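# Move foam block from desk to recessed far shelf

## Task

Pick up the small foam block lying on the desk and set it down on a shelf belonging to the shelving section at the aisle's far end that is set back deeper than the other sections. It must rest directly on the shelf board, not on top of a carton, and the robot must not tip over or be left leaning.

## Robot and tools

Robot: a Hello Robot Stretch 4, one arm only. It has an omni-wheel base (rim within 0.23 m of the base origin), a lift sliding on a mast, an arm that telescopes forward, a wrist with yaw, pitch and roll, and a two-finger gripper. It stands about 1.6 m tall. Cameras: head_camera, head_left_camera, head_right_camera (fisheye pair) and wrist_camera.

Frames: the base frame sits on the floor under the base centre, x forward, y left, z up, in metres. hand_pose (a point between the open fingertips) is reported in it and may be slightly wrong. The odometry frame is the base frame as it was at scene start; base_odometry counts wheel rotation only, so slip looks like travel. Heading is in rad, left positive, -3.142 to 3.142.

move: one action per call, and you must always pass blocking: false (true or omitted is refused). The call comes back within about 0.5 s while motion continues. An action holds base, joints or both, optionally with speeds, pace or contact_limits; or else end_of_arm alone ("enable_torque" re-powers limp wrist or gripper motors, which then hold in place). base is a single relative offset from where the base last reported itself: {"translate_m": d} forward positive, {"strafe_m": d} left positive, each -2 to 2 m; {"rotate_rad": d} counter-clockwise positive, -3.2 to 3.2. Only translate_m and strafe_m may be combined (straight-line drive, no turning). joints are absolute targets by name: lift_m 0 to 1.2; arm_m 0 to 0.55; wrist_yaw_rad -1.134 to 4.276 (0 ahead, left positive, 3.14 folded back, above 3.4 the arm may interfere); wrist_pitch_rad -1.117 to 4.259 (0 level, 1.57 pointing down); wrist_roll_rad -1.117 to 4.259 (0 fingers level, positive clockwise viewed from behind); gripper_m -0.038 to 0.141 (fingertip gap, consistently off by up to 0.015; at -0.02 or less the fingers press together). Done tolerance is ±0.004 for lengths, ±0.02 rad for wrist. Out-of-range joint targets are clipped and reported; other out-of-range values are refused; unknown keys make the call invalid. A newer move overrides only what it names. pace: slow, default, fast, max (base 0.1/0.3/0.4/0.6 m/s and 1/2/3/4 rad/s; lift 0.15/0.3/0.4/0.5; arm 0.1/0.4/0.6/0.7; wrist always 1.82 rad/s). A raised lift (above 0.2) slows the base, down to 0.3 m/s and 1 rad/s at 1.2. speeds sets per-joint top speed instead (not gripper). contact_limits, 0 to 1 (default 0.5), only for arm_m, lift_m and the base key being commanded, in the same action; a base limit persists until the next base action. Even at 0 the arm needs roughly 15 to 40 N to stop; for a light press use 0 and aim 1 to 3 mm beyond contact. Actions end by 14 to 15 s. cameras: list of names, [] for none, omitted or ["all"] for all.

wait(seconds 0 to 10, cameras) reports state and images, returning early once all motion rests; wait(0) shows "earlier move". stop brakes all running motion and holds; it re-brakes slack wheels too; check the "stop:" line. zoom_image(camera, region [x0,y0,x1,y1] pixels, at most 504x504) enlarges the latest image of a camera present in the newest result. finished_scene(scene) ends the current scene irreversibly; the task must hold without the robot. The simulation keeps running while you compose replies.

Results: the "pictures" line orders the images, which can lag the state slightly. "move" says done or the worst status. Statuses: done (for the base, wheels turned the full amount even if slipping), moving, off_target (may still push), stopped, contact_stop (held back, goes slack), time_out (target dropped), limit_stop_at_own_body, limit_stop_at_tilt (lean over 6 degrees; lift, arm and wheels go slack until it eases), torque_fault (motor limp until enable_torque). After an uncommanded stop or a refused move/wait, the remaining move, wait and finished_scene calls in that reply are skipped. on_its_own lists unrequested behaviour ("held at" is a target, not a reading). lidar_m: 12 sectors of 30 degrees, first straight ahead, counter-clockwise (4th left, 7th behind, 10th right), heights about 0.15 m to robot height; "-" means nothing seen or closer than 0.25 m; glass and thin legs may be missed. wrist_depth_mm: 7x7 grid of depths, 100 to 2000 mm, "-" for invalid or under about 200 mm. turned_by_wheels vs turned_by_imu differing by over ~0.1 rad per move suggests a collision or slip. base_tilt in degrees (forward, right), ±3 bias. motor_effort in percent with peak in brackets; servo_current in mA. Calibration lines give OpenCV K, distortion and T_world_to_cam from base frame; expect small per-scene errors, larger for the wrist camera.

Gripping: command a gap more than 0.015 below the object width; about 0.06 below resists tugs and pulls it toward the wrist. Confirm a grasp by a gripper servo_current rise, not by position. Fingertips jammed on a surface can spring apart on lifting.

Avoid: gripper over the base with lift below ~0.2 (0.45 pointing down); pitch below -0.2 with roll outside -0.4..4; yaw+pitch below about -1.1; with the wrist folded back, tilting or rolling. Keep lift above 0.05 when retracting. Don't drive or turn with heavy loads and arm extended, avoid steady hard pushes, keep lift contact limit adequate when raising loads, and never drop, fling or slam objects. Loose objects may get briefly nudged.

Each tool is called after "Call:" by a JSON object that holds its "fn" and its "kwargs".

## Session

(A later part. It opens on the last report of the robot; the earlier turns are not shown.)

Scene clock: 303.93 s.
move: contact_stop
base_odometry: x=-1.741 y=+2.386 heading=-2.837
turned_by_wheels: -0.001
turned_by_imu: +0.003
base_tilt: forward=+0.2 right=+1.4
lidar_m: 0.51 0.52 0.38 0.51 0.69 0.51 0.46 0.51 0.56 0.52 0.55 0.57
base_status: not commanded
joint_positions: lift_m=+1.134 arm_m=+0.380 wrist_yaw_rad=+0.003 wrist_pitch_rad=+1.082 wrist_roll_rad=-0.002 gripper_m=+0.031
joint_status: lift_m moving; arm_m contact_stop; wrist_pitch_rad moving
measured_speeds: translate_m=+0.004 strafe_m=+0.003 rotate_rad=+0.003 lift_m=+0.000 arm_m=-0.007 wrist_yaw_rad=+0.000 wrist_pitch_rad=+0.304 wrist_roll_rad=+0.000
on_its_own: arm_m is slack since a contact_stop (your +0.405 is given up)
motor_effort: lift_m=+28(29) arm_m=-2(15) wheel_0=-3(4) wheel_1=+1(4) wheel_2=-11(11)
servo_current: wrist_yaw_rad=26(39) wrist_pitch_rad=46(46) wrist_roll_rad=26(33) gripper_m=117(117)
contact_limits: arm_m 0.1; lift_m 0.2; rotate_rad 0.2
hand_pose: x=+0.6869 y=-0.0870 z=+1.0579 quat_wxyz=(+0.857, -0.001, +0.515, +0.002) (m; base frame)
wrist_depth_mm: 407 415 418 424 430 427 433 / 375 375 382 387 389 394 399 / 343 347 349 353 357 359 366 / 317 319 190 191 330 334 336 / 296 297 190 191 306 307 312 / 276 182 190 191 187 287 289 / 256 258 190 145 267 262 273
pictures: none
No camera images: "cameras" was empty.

Call:
{"fn": "move", "kwargs": {"blocking": false, "joints": {"arm_m": 0.36, "lift_m": 1.12}, "speeds": {"lift_m": 0.05, "arm_m": 0.1}, "contact_limits": {"lift_m": 0.2, "arm_m": 0.2}, "cameras": []}}

Call:
{"fn": "wait", "kwargs": {"seconds": 2, "cameras": ["head_right_camera", "wrist_camera"]}}

Call:
{"fn": "zoom_image", "kwargs": {"camera": "head_right_camera", "region": [150, 220, 290, 360]}}

Scene clock: 311.50 s.
earlier move: contact_stop
move: moving
base_odometry: x=-1.741 y=+2.386 heading=-2.836
turned_by_wheels: +0.001
turned_by_imu: +0.000
base_tilt: forward=+0.3 right=+1.2
lidar_m: 0.54 0.53 0.38 0.50 0.69 0.49 0.47 0.51 0.56 0.51 0.57 0.56
base_status: not commanded
joint_positions: lift_m=+1.121 arm_m=+0.360 wrist_yaw_rad=+0.003 wrist_pitch_rad=+1.179 wrist_roll_rad=-0.002 gripper_m=+0.031
joint_status: lift_m moving; arm_m earlier contact_stop (moved +0.021 of +0.045); arm_m moving; the others done
measured_speeds: all 0
motor_effort: lift_m=+13(26) arm_m=-8(9) wheel_0=-2(3) wheel_1=-1(1) wheel_2=-2(8)
servo_current: wrist_yaw_rad=39(46) wrist_pitch_rad=33(46) wrist_roll_rad=26(26) gripper_m=98(117)
contact_limits: arm_m 0.2; lift_m 0.2; rotate_rad 0.2
hand_pose: x=+0.6416 y=-0.0871 z=+1.0323 quat_wxyz=(+0.831, -0.002, +0.556, +0.002) (m; base frame)
wrist_depth_mm: 355 357 359 366 370 377 377 / 327 334 334 340 343 347 349 / 307 310 312 317 319 324 327 / 289 290 191 192 300 303 304 / 272 273 190 191 282 285 286 / 257 185 189 190 187 268 270 / 242 245 189 144 252 250 257
pictures: none
No camera images: "cameras" was empty.

Scene clock: 311.73 s.
earlier move: done
base_odometry: x=-1.741 y=+2.386 heading=-2.836
turned_by_wheels: +0.000
turned_by_imu: +0.000
base_tilt: forward=+0.4 right=+1.4
lidar_m: 0.53 0.51 0.37 0.48 0.69 0.50 0.47 0.53 0.54 0.51 0.58 0.56
base_status: not commanded
joint_positions: lift_m=+1.121 arm_m=+0.360 wrist_yaw_rad=+0.003 wrist_pitch_rad=+1.179 wrist_roll_rad=-0.002 gripper_m=+0.031
joint_status: all done
measured_speeds: all 0
motor_effort: lift_m=+12(26) arm_m=-7(9) wheel_0=-3(3) wheel_1=-1(1) wheel_2=-2(8)
servo_current: wrist_yaw_rad=33(46) wrist_pitch_rad=52(52) wrist_roll_rad=26(33) gripper_m=104(117)
contact_limits: arm_m 0.2; lift_m 0.2; rotate_rad 0.2
hand_pose: x=+0.6416 y=-0.0871 z=+1.0323 quat_wxyz=(+0.831, -0.002, +0.556, +0.002) (m; base frame)
wrist_depth_mm: 353 357 359 364 370 375 377 / 327 330 336 338 342 347 351 / 309 309 312 317 320 324 327 / 289 290 192 193 300 303 304 / 271 272 190 191 281 285 286 / 256 185 190 191 187 268 270 / 241 245 189 144 252 250 258
wait: 0.23 of 2 s (the move ended)
pictures: head_right_camera, wrist_camera
camera_calibration:
wrist_camera: T_world_to_cam=[[0.0263094, -0.997753, 0.0616205, -0.190171], [-0.931662, -0.0468183, -0.360297, 1.01861], [0.362373, -0.0479302, -0.9308, 0.953829], [0, 0, 0, 1]] pos_world=[0.608366, -0.0963362, 1.26655]

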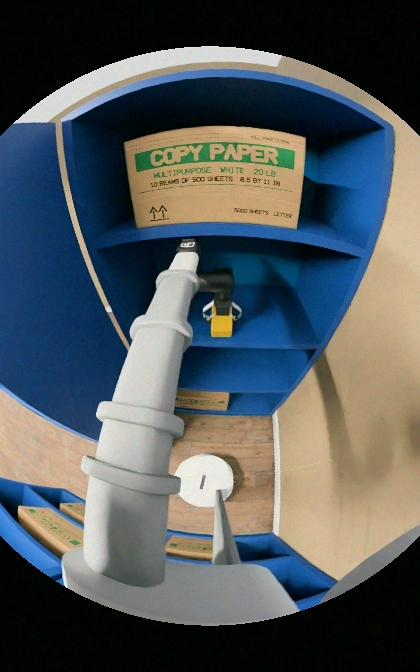

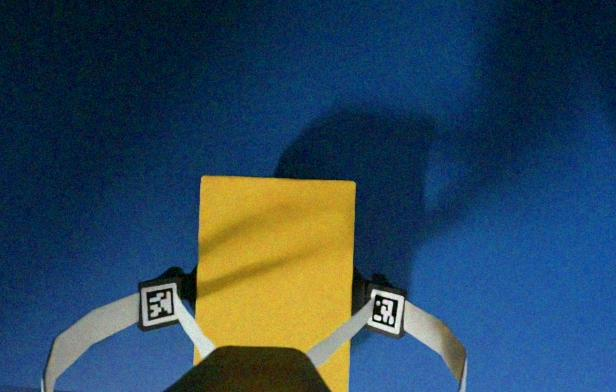

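Scaled by 3.600 from the camera's 420x672 image, which has a finer 600x960 frame.

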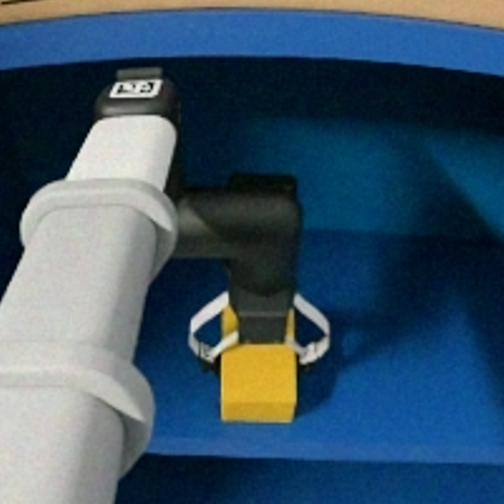

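Call:
{"fn": "move", "kwargs": {"blocking": false, "joints": {"lift_m": 1.108}, "speeds": {"lift_m": 0.03}, "contact_limits": {"lift_m": 0.15}, "cameras": []}}

Call:
{"fn": "wait", "kwargs": {"seconds": 2, "cameras": ["head_right_camera", "wrist_camera"]}}

Call:
{"fn": "zoom_image", "kwargs": {"camera": "head_right_camera", "region": [150, 220, 290, 360]}}

Scene clock: 322.37 s.
move: moving
base_odometry: x=-1.741 y=+2.386 heading=-2.836
turned_by_wheels: +0.000
turned_by_imu: -0.001
base_tilt: forward=+0.3 right=+1.4
lidar_m: 0.54 0.52 0.38 0.51 0.70 0.50 0.48 0.52 0.56 0.52 0.55 0.56
base_status: not commanded
joint_positions: lift_m=+1.109 arm_m=+0.360 wrist_yaw_rad=+0.003 wrist_pitch_rad=+1.176 wrist_roll_rad=-0.002 gripper_m=+0.031
joint_status: lift_m moving
measured_speeds: translate_m=+0.000 strafe_m=+0.000 rotate_rad=+0.000 lift_m=-0.003 arm_m=+0.000 wrist_yaw_rad=+0.000 wrist_pitch_rad=+0.000 wrist_roll_rad=+0.000
motor_effort: lift_m=+9(13) arm_m=-7(7) wheel_0=-3(3) wheel_1=-1(1) wheel_2=-2(2)
servo_current: wrist_yaw_rad=39(52) wrist_pitch_rad=39(52) wrist_roll_rad=20(33) gripper_m=98(111)
contact_limits: arm_m 0.2; lift_m 0.15; rotate_rad 0.2
hand_pose: x=+0.6424 y=-0.0871 z=+1.0207 quat_wxyz=(+0.832, -0.002, +0.555, +0.002) (m; base frame)
wrist_depth_mm: 343 347 353 355 362 366 370 / 319 322 327 329 334 340 343 / 298 301 303 306 310 315 322 / 278 282 202 202 290 294 297 / 263 266 195 195 272 274 277 / 247 185 187 189 186 260 260 / 233 235 183 183 242 242 249
pictures: none
No camera images: "cameras" was empty.

Scene clock: 322.67 s.
earlier move: done
base_odometry: x=-1.741 y=+2.386 heading=-2.836
turned_by_wheels: +0.000
turned_by_imu: +0.000
base_tilt: forward=+0.5 right=+1.3
lidar_m: 0.53 0.50 0.37 0.47 0.69 0.51 0.48 0.53 0.55 0.53 0.55 0.55
base_status: not commanded
joint_positions: lift_m=+1.109 arm_m=+0.360 wrist_yaw_rad=+0.003 wrist_pitch_rad=+1.176 wrist_roll_rad=-0.002 gripper_m=+0.031
joint_status: all done
measured_speeds: all 0
motor_effort: lift_m=+10(13) arm_m=-7(7) wheel_0=-2(3) wheel_1=-1(1) wheel_2=-2(2)
servo_current: wrist_yaw_rad=33(52) wrist_pitch_rad=46(52) wrist_roll_rad=33(33) gripper_m=111(111)
contact_limits: arm_m 0.2; lift_m 0.15; rotate_rad 0.2
hand_pose: x=+0.6424 y=-0.0871 z=+1.0207 quat_wxyz=(+0.832, -0.002, +0.555, +0.002) (m; base frame)
wrist_depth_mm: 345 347 353 357 362 368 370 / 319 324 324 330 336 340 345 / 298 301 304 306 310 315 320 / 278 282 202 202 290 294 296 / 263 266 195 195 272 274 278 / 247 185 187 189 186 259 260 / 232 236 183 183 243 241 249
wait: 0.30 of 2 s (the move ended)
pictures: head_right_camera, wrist_camera
camera_calibration:
wrist_camera: T_world_to_cam=[[0.026121, -0.997753, 0.0617015, -0.189445], [-0.930539, -0.0468209, -0.363186, 1.01747], [0.365259, -0.0479289, -0.929671, 0.93982], [0, 0, 0, 1]] pos_world=[0.608463, -0.0963362, 1.25494]

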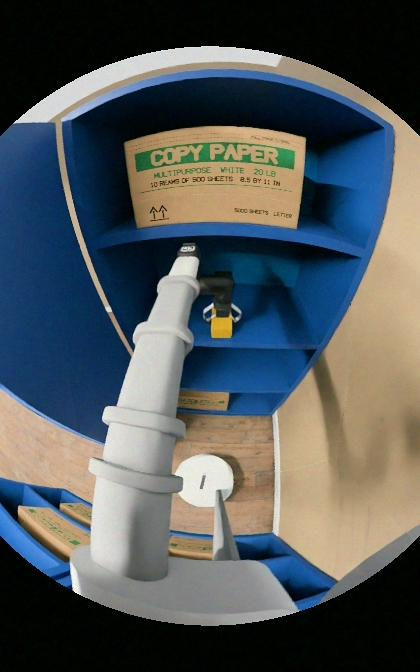

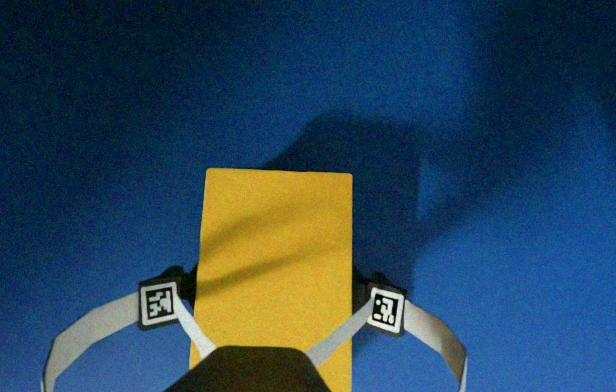

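Scaled by 3.600 from the camera's 420x672 image, which has a finer 600x960 frame.

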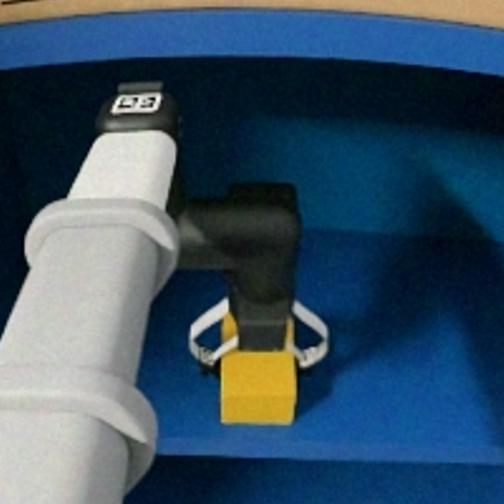

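Call:
{"fn": "move", "kwargs": {"blocking": false, "joints": {"arm_m": 0.41}, "speeds": {"arm_m": 0.05}, "contact_limits": {"arm_m": 0.05}, "cameras": []}}

Call:
{"fn": "wait", "kwargs": {"seconds": 2, "cameras": []}}

Call:
{"fn": "move", "kwargs": {"blocking": false, "joints": {"lift_m": 1.095}, "speeds": {"lift_m": 0.03}, "contact_limits": {"lift_m": 0.15}, "cameras": []}}

Call:
{"fn": "wait", "kwargs": {"seconds": 2, "cameras": ["head_right_camera", "wrist_camera"]}}

Call:
{"fn": "zoom_image", "kwargs": {"camera": "head_right_camera", "region": [150, 220, 290, 360]}}

Scene clock: 332.53 s.
move: moving
base_odometry: x=-1.741 y=+2.386 heading=-2.836
turned_by_wheels: +0.000
turned_by_imu: -0.001
base_tilt: forward=+0.3 right=+1.4
lidar_m: 0.52 0.53 0.38 0.48 0.69 0.48 0.47 0.54 0.54 0.51 0.55 0.58
base_status: not commanded
joint_positions: lift_m=+1.109 arm_m=+0.382 wrist_yaw_rad=+0.003 wrist_pitch_rad=+1.180 wrist_roll_rad=-0.002 gripper_m=+0.031
joint_status: arm_m moving
measured_speeds: translate_m=+0.000 strafe_m=+0.000 rotate_rad=+0.000 lift_m=+0.000 arm_m=+0.050 wrist_yaw_rad=+0.000 wrist_pitch_rad=+0.006 wrist_roll_rad=+0.000
motor_effort: lift_m=+12(12) arm_m=+6(9) wheel_0=-2(3) wheel_1=-1(1) wheel_2=-2(2)
servo_current: wrist_yaw_rad=39(46) wrist_pitch_rad=33(59) wrist_roll_rad=26(33) gripper_m=104(111)
contact_limits: arm_m 0.05; lift_m 0.15; rotate_rad 0.2
hand_pose: x=+0.6633 y=-0.0871 z=+1.0202 quat_wxyz=(+0.831, -0.001, +0.556, +0.002) (m; base frame)
wrist_depth_mm: 327 330 336 338 342 347 347 / 306 309 310 315 320 324 327 / 289 290 293 297 297 301 304 / 271 273 206 206 282 283 286 / 256 259 198 196 266 268 270 / 242 185 188 188 189 254 254 / 230 231 182 181 238 236 244
pictures: none
No camera images: "cameras" was empty.

Scene clock: 333.43 s.
earlier move: done
base_odometry: x=-1.741 y=+2.386 heading=-2.836
turned_by_wheels: +0.000
turned_by_imu: +0.000
base_tilt: forward=+0.3 right=+1.4
lidar_m: 0.53 0.51 0.38 0.50 0.70 0.51 0.46 0.51 0.56 0.52 0.54 0.55
base_status: not commanded
joint_positions: lift_m=+1.109 arm_m=+0.410 wrist_yaw_rad=+0.003 wrist_pitch_rad=+1.180 wrist_roll_rad=-0.002 gripper_m=+0.031
joint_status: all done
measured_speeds: all 0
motor_effort: lift_m=+12(12) arm_m=+7(10) wheel_0=-2(3) wheel_1=-1(1) wheel_2=-2(2)
servo_current: wrist_yaw_rad=39(46) wrist_pitch_rad=26(65) wrist_roll_rad=33(39) gripper_m=104(111)
contact_limits: arm_m 0.05; lift_m 0.15; rotate_rad 0.2
hand_pose: x=+0.6908 y=-0.0871 z=+1.0202 quat_wxyz=(+0.831, -0.001, +0.556, +0.002) (m; base frame)
wrist_depth_mm: 329 330 334 338 342 347 345 / 306 309 312 314 319 324 327 / 289 290 293 297 298 300 304 / 271 273 206 206 281 283 287 / 255 259 198 197 265 267 271 / 242 185 187 189 189 254 254 / 229 232 182 181 239 236 244
wait: 0.90 of 2 s (the move ended)
pictures: none
No camera images: "cameras" was empty.

Scene clock: 333.93 s.
move: moving
base_odometry: x=-1.741 y=+2.386 heading=-2.836
turned_by_wheels: +0.000
turned_by_imu: +0.000
base_tilt: forward=+0.3 right=+1.4
lidar_m: 0.53 0.49 0.38 0.51 0.71 0.51 0.48 0.49 0.53 0.51 0.58 0.56
base_status: not commanded
joint_positions: lift_m=+1.096 arm_m=+0.410 wrist_yaw_rad=+0.002 wrist_pitch_rad=+1.180 wrist_roll_rad=-0.002 gripper_m=+0.031
joint_status: lift_m moving
measured_speeds: translate_m=+0.000 strafe_m=+0.000 rotate_rad=+0.000 lift_m=-0.012 arm_m=+0.000 wrist_yaw_rad=-0.001 wrist_pitch_rad=+0.000 wrist_roll_rad=+0.000
motor_effort: lift_m=+5(12) arm_m=+7(7) wheel_0=-3(3) wheel_1=-1(1) wheel_2=-2(2)
servo_current: wrist_yaw_rad=26(39) wrist_pitch_rad=52(52) wrist_roll_rad=20(33) gripper_m=91(104)
contact_limits: arm_m 0.05; lift_m 0.15; rotate_rad 0.2
hand_pose: x=+0.6907 y=-0.0872 z=+1.0077 quat_wxyz=(+0.831, -0.001, +0.556, +0.001) (m; base frame)
wrist_depth_mm: 320 324 330 334 336 343 345 / 300 303 306 309 312 315 320 / 281 283 286 289 293 296 298 / 265 267 206 206 276 277 279 / 248 251 195 194 259 262 263 / 234 185 182 184 188 247 248 / 222 224 174 175 231 230 237
pictures: none
No camera images: "cameras" was empty.

Scene clock: 334.27 s.
earlier move: done
base_odometry: x=-1.741 y=+2.386 heading=-2.836
turned_by_wheels: +0.000
turned_by_imu: +0.000
base_tilt: forward=+0.3 right=+1.4
lidar_m: 0.53 0.48 0.39 0.52 0.69 0.47 0.48 0.51 0.56 0.53 0.56 0.57
base_status: not commanded
joint_positions: lift_m=+1.096 arm_m=+0.410 wrist_yaw_rad=+0.002 wrist_pitch_rad=+1.180 wrist_roll_rad=-0.002 gripper_m=+0.031
joint_status: all done
measured_speeds: all 0
motor_effort: lift_m=+6(12) arm_m=+7(7) wheel_0=-3(3) wheel_1=-1(1) wheel_2=-2(2)
servo_current: wrist_yaw_rad=46(46) wrist_pitch_rad=26(52) wrist_roll_rad=26(33) gripper_m=91(104)
contact_limits: arm_m 0.05; lift_m 0.15; rotate_rad 0.2
hand_pose: x=+0.6907 y=-0.0872 z=+1.0077 quat_wxyz=(+0.831, -0.001, +0.556, +0.001) (m; base frame)
wrist_depth_mm: 320 324 330 334 336 342 343 / 300 303 306 309 312 317 320 / 279 283 286 289 291 296 298 / 264 266 207 205 274 276 279 / 248 250 194 194 259 262 262 / 235 185 182 184 188 247 248 / 222 225 173 175 231 230 236
wait: 0.33 of 2 s (the move ended)
pictures: head_right_camera, wrist_camera
camera_calibration:
wrist_camera: T_world_to_cam=[[0.0253819, -0.997775, 0.0616433, -0.189371], [-0.932005, -0.0459205, -0.359524, 1.05504], [0.361555, -0.0483265, -0.931097, 0.913936], [0, 0, 0, 1]] pos_world=[0.657667, -0.0963347, 1.24195]

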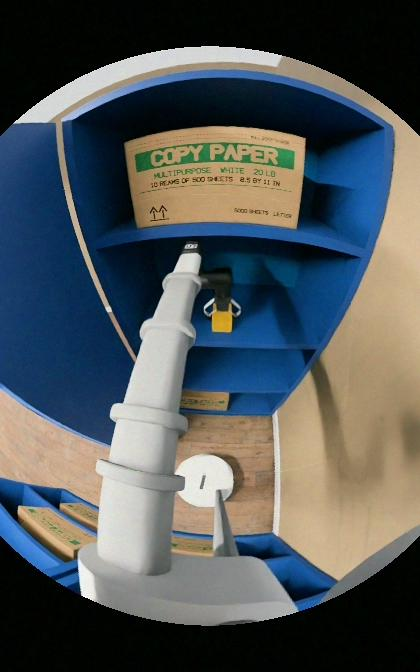

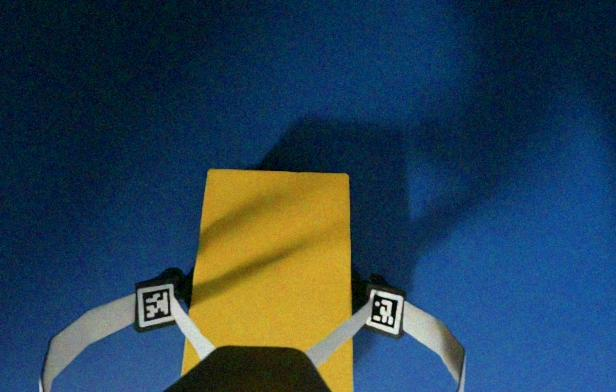

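Scaled by 3.600 from the camera's 420x672 image, which has a finer 600x960 frame.

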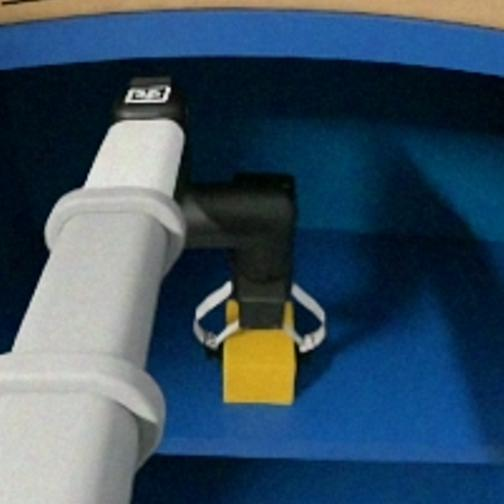

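Call:
{"fn": "move", "kwargs": {"blocking": false, "joints": {"gripper_m": 0.09}, "cameras": []}}

Call:
{"fn": "wait", "kwargs": {"seconds": 2, "cameras": []}}

Call:
{"fn": "move", "kwargs": {"blocking": false, "joints": {"gripper_m": 0.13}, "cameras": []}}

Call:
{"fn": "wait", "kwargs": {"seconds": 2, "cameras": ["wrist_camera", "head_right_camera"]}}

Call:
{"fn": "zoom_image", "kwargs": {"camera": "head_right_camera", "region": [150, 220, 290, 360]}}

Scene clock: 341.97 s.
move: moving
base_odometry: x=-1.741 y=+2.386 heading=-2.836
turned_by_wheels: +0.000
turned_by_imu: -0.001
base_tilt: forward=+0.4 right=+1.4
lidar_m: 0.55 0.51 0.38 0.51 0.69 0.51 0.48 0.49 0.57 0.52 0.57 0.54
base_status: not commanded
joint_positions: lift_m=+1.096 arm_m=+0.410 wrist_yaw_rad=+0.002 wrist_pitch_rad=+1.180 wrist_roll_rad=-0.002 gripper_m=+0.051
joint_status: gripper_m moving
measured_speeds: translate_m=+0.000 strafe_m=+0.000 rotate_rad=+0.000 lift_m=-0.001 arm_m=+0.000 wrist_yaw_rad=+0.000 wrist_pitch_rad=+0.000 wrist_roll_rad=+0.000
motor_effort: lift_m=+7(7) arm_m=+7(7) wheel_0=-3(3) wheel_1=-1(1) wheel_2=-2(2)
servo_current: wrist_yaw_rad=39(46) wrist_pitch_rad=26(52) wrist_roll_rad=26(33) gripper_m=52(72)
contact_limits: arm_m 0.05; lift_m 0.15; rotate_rad 0.2
hand_pose: x=+0.6907 y=-0.0872 z=+1.0075 quat_wxyz=(+0.831, -0.001, +0.556, +0.001) (m; base frame)
wrist_depth_mm: 319 324 329 330 334 340 342 / 298 300 304 307 310 314 319 / 279 282 286 287 290 293 296 / 263 264 204 205 274 276 278 / 248 249 193 193 257 260 262 / 234 188 181 182 189 246 247 / 220 223 173 173 229 232 235
pictures: none
No camera images: "cameras" was empty.

Scene clock: 342.90 s.
earlier move: done
base_odometry: x=-1.741 y=+2.386 heading=-2.836
turned_by_wheels: +0.000
turned_by_imu: +0.000
base_tilt: forward=+0.2 right=+1.3
lidar_m: 0.53 0.52 0.38 0.48 0.66 0.50 0.47 0.51 0.55 0.52 0.55 0.56
base_status: not commanded
joint_positions: lift_m=+1.096 arm_m=+0.410 wrist_yaw_rad=+0.002 wrist_pitch_rad=+1.180 wrist_roll_rad=-0.002 gripper_m=+0.090
joint_status: all done
measured_speeds: all 0
motor_effort: lift_m=+9(9) arm_m=+7(7) wheel_0=-3(3) wheel_1=-1(1) wheel_2=-2(2)
servo_current: wrist_yaw_rad=39(46) wrist_pitch_rad=39(52) wrist_roll_rad=26(33) gripper_m=39(72)
contact_limits: arm_m 0.05; lift_m 0.15; rotate_rad 0.2
hand_pose: x=+0.6907 y=-0.0872 z=+1.0074 quat_wxyz=(+0.831, -0.001, +0.556, +0.001) (m; base frame)
wrist_depth_mm: 322 325 330 334 336 343 347 / 301 304 306 310 314 317 322 / 281 283 287 289 293 297 298 / 264 266 207 206 276 277 279 / 249 251 195 193 258 260 263 / 235 195 183 183 201 247 248 / 222 223 173 176 229 232 236
wait: 0.93 of 2 s (the move ended)
pictures: none
No camera images: "cameras" was empty.

Scene clock: 343.40 s.
move: moving
base_odometry: x=-1.741 y=+2.386 heading=-2.836
turned_by_wheels: +0.000
turned_by_imu: +0.000
base_tilt: forward=+0.2 right=+1.5
lidar_m: 0.53 0.50 0.36 0.53 0.68 0.51 0.48 0.51 0.55 0.51 0.56 0.56
base_status: not commanded
joint_positions: lift_m=+1.096 arm_m=+0.410 wrist_yaw_rad=+0.002 wrist_pitch_rad=+1.180 wrist_roll_rad=-0.002 gripper_m=+0.107
joint_status: gripper_m moving
measured_speeds: all 0
motor_effort: lift_m=+9(9) arm_m=+7(7) wheel_0=-2(3) wheel_1=+0(1) wheel_2=-2(2)
servo_current: wrist_yaw_rad=33(39) wrist_pitch_rad=33(52) wrist_roll_rad=26(33) gripper_m=65(111)
contact_limits: arm_m 0.05; lift_m 0.15; rotate_rad 0.2
hand_pose: x=+0.6907 y=-0.0872 z=+1.0074 quat_wxyz=(+0.831, -0.001, +0.556, +0.001) (m; base frame)
wrist_depth_mm: 324 327 329 334 340 343 343 / 301 303 307 310 315 317 322 / 281 283 286 290 293 296 300 / 265 266 206 205 274 276 281 / 248 252 194 193 257 262 262 / 234 232 182 184 197 246 247 / 223 223 173 175 228 233 236
pictures: none
No camera images: "cameras" was empty.

Scene clock: 344.27 s.
earlier move: done
base_odometry: x=-1.741 y=+2.386 heading=-2.836
turned_by_wheels: +0.000
turned_by_imu: +0.000
base_tilt: forward=+0.3 right=+1.6
lidar_m: 0.54 0.52 0.37 0.49 0.67 0.47 0.46 0.49 0.55 0.51 0.56 0.56
base_status: not commanded
joint_positions: lift_m=+1.096 arm_m=+0.410 wrist_yaw_rad=+0.002 wrist_pitch_rad=+1.180 wrist_roll_rad=-0.002 gripper_m=+0.130
joint_status: all done
measured_speeds: all 0
motor_effort: lift_m=+9(9) arm_m=+7(7) wheel_0=-2(3) wheel_1=-1(1) wheel_2=-2(2)
servo_current: wrist_yaw_rad=39(46) wrist_pitch_rad=46(52) wrist_roll_rad=26(33) gripper_m=46(111)
contact_limits: arm_m 0.05; lift_m 0.15; rotate_rad 0.2
hand_pose: x=+0.6907 y=-0.0872 z=+1.0074 quat_wxyz=(+0.831, -0.001, +0.556, +0.001) (m; base frame)
wrist_depth_mm: 325 327 330 334 338 345 347 / 301 304 307 310 315 317 322 / 281 283 287 289 293 296 300 / 264 265 206 206 276 277 279 / 249 252 195 193 257 260 263 / 234 232 182 184 196 246 247 / 222 223 173 176 228 233 236
wait: 0.87 of 2 s (the move ended)
pictures: head_right_camera, wrist_camera
camera_calibration:
wrist_camera: T_world_to_cam=[[0.0252918, -0.99778, 0.0616046, -0.189252], [-0.932042, -0.045818, -0.359442, 1.0549], [0.361467, -0.0483272, -0.931132, 0.913851], [0, 0, 0, 1]] pos_world=[0.657667, -0.0963346, 1.24175]

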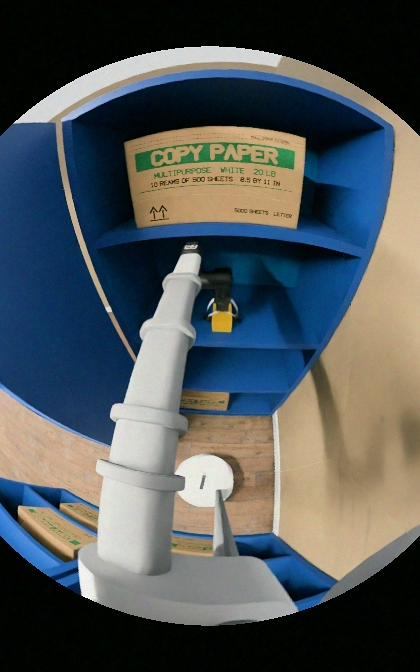

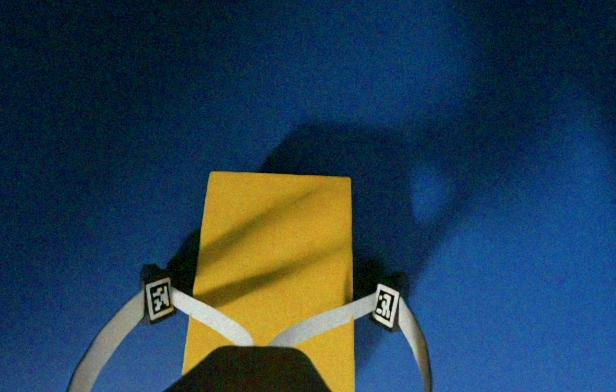

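Scaled by 3.600 from the camera's 420x672 image, which has a finer 600x960 frame.

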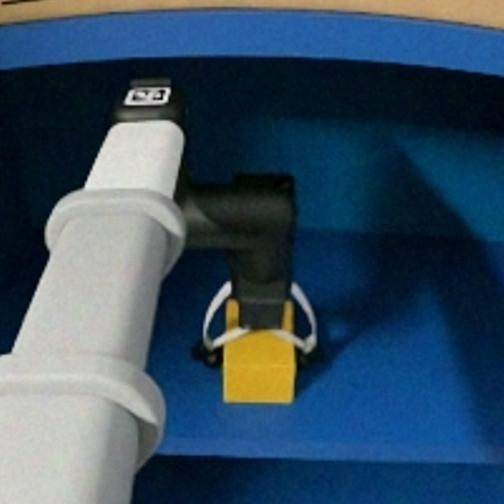

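Call:
{"fn": "move", "kwargs": {"blocking": false, "joints": {"lift_m": 1.106}, "speeds": {"lift_m": 0.04}, "cameras": []}}

Call:
{"fn": "wait", "kwargs": {"seconds": 1, "cameras": []}}

Call:
{"fn": "move", "kwargs": {"blocking": false, "joints": {"arm_m": 0.05}, "speeds": {"arm_m": 0.15}, "cameras": []}}

Call:
{"fn": "wait", "kwargs": {"seconds": 4, "cameras": ["head_right_camera", "wrist_camera", "head_camera"]}}

Scene clock: 361.40 s.
move: moving
base_odometry: x=-1.741 y=+2.386 heading=-2.836
turned_by_wheels: +0.000
turned_by_imu: -0.001
base_tilt: forward=+0.3 right=+1.4
lidar_m: 0.53 0.51 0.37 0.51 0.70 0.49 0.46 0.51 0.57 0.53 0.54 0.57
base_status: not commanded
joint_positions: lift_m=+1.106 arm_m=+0.410 wrist_yaw_rad=+0.002 wrist_pitch_rad=+1.180 wrist_roll_rad=-0.002 gripper_m=+0.130
joint_status: lift_m moving
measured_speeds: all 0
motor_effort: lift_m=+24(27) arm_m=+6(7) wheel_0=-2(3) wheel_1=-1(1) wheel_2=-2(2)
servo_current: wrist_yaw_rad=33(52) wrist_pitch_rad=33(52) wrist_roll_rad=26(33) gripper_m=46(52)
contact_limits: arm_m 0.05; rotate_rad 0.2
hand_pose: x=+0.6908 y=-0.0872 z=+1.0172 quat_wxyz=(+0.831, -0.001, +0.556, +0.001) (m; base frame)
wrist_depth_mm: 322 327 330 334 338 342 345 / 303 304 307 310 315 317 322 / 283 286 287 291 296 298 300 / 268 268 211 209 278 281 283 / 252 255 198 198 262 264 266 / 239 236 187 189 202 250 251 / 227 228 177 180 236 238 240
pictures: none
No camera images: "cameras" was empty.

Scene clock: 361.60 s.
earlier move: done
base_odometry: x=-1.741 y=+2.386 heading=-2.836
turned_by_wheels: +0.000
turned_by_imu: +0.000
base_tilt: forward=+0.3 right=+1.3
lidar_m: 0.54 0.50 0.36 0.50 0.69 0.49 0.47 0.51 0.55 0.51 0.56 0.55
base_status: not commanded
joint_positions: lift_m=+1.106 arm_m=+0.410 wrist_yaw_rad=+0.002 wrist_pitch_rad=+1.180 wrist_roll_rad=-0.002 gripper_m=+0.130
joint_status: all done
measured_speeds: all 0
motor_effort: lift_m=+24(27) arm_m=+6(7) wheel_0=-2(3) wheel_1=-1(1) wheel_2=-2(2)
servo_current: wrist_yaw_rad=26(52) wrist_pitch_rad=46(52) wrist_roll_rad=26(33) gripper_m=46(52)
contact_limits: arm_m 0.05; rotate_rad 0.2
hand_pose: x=+0.6908 y=-0.0872 z=+1.0172 quat_wxyz=(+0.831, -0.001, +0.556, +0.001) (m; base frame)
wrist_depth_mm: 322 325 330 332 338 342 347 / 301 304 309 312 315 319 324 / 285 286 289 293 294 297 301 / 267 270 212 209 277 279 283 / 252 256 198 198 262 263 266 / 238 236 187 189 202 251 252 / 228 227 178 180 235 237 241
wait: 0.20 of 1 s (the move ended)
pictures: none
No camera images: "cameras" was empty.

Scene clock: 362.10 s.
move: moving
base_odometry: x=-1.741 y=+2.386 heading=-2.836
turned_by_wheels: +0.000
turned_by_imu: +0.000
base_tilt: forward=+0.4 right=+1.4
lidar_m: 0.54 0.52 0.36 0.51 0.69 0.50 0.48 0.53 0.54 0.53 0.54 0.56
base_status: not commanded
joint_positions: lift_m=+1.106 arm_m=+0.362 wrist_yaw_rad=+0.002 wrist_pitch_rad=+1.180 wrist_roll_rad=-0.002 gripper_m=+0.130
joint_status: arm_m moving
measured_speeds: translate_m=+0.000 strafe_m=+0.000 rotate_rad=+0.000 lift_m=+0.000 arm_m=-0.150 wrist_yaw_rad=+0.000 wrist_pitch_rad=+0.000 wrist_roll_rad=+0.000
motor_effort: lift_m=+24(24) arm_m=-6(10) wheel_0=-3(3) wheel_1=+0(1) wheel_2=-2(2)
servo_current: wrist_yaw_rad=33(46) wrist_pitch_rad=46(52) wrist_roll_rad=26(33) gripper_m=46(46)
contact_limits: rotate_rad 0.2
hand_pose: x=+0.6425 y=-0.0872 z=+1.0172 quat_wxyz=(+0.831, -0.001, +0.556, +0.001) (m; base frame)
wrist_depth_mm: 325 327 330 334 340 345 347 / 303 306 307 314 315 319 324 / 285 283 281 222 294 298 300 / 268 271 213 210 277 281 281 / 252 255 199 198 263 264 266 / 239 206 188 190 202 250 252 / 228 228 234 134 236 238 241
pictures: none
No camera images: "cameras" was empty.

Scene clock: 364.67 s.
earlier move: done
base_odometry: x=-1.741 y=+2.386 heading=-2.836
turned_by_wheels: +0.000
turned_by_imu: -0.001
base_tilt: forward=+0.4 right=+1.4
lidar_m: 0.53 0.50 0.38 0.50 0.68 0.51 0.49 0.53 0.55 0.51 0.56 0.57
base_status: not commanded
joint_positions: lift_m=+1.106 arm_m=+0.050 wrist_yaw_rad=+0.002 wrist_pitch_rad=+1.180 wrist_roll_rad=-0.002 gripper_m=+0.130
joint_status: all done
measured_speeds: all 0
motor_effort: lift_m=+24(24) arm_m=-6(10) wheel_0=-3(3) wheel_1=+0(1) wheel_2=-2(2)
servo_current: wrist_yaw_rad=26(46) wrist_pitch_rad=39(59) wrist_roll_rad=26(39) gripper_m=52(59)
contact_limits: rotate_rad 0.2
hand_pose: x=+0.3312 y=-0.0872 z=+1.0172 quat_wxyz=(+0.831, -0.001, +0.556, +0.001) (m; base frame)
wrist_depth_mm: 357 345 342 347 349 351 353 / - - - - - 891 - / - - - - - 809 - / - 778 788 788 788 778 - / - 229 1255 1281 1281 - - / - 190 1160 1229 203 - - / - 1118 1160 - 1182 - -
wait: 2.57 of 4 s (the move ended)
pictures: head_camera, head_right_camera, wrist_camera
camera_calibration:
wrist_camera: T_world_to_cam=[[0.0252918, -0.99778, 0.0616046, -0.180757], [-0.932042, -0.045818, -0.359442, 0.723313], [0.361467, -0.0483272, -0.931132, 1.05283], [0, 0, 0, 1]] pos_world=[0.298167, -0.0963346, 1.25145]

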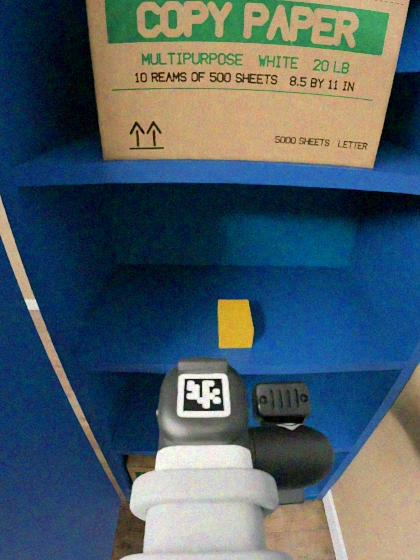

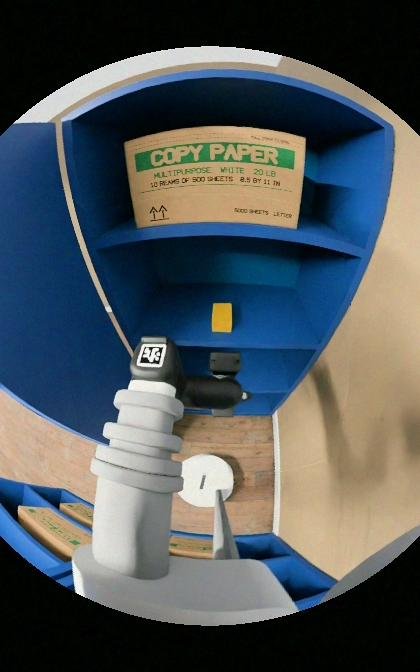

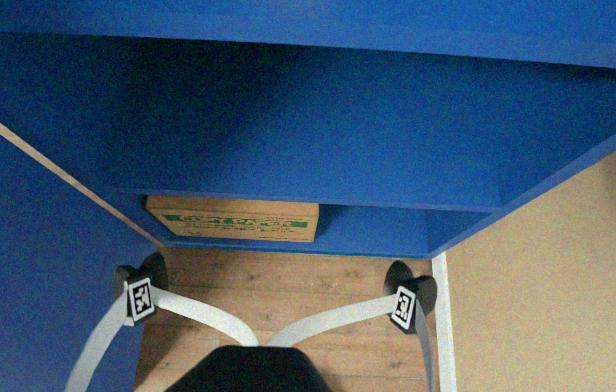

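Block sits on the shelf.

Call:
{"fn": "finished_scene", "kwargs": {"scene": 1}}

The scene is finished: the task was done.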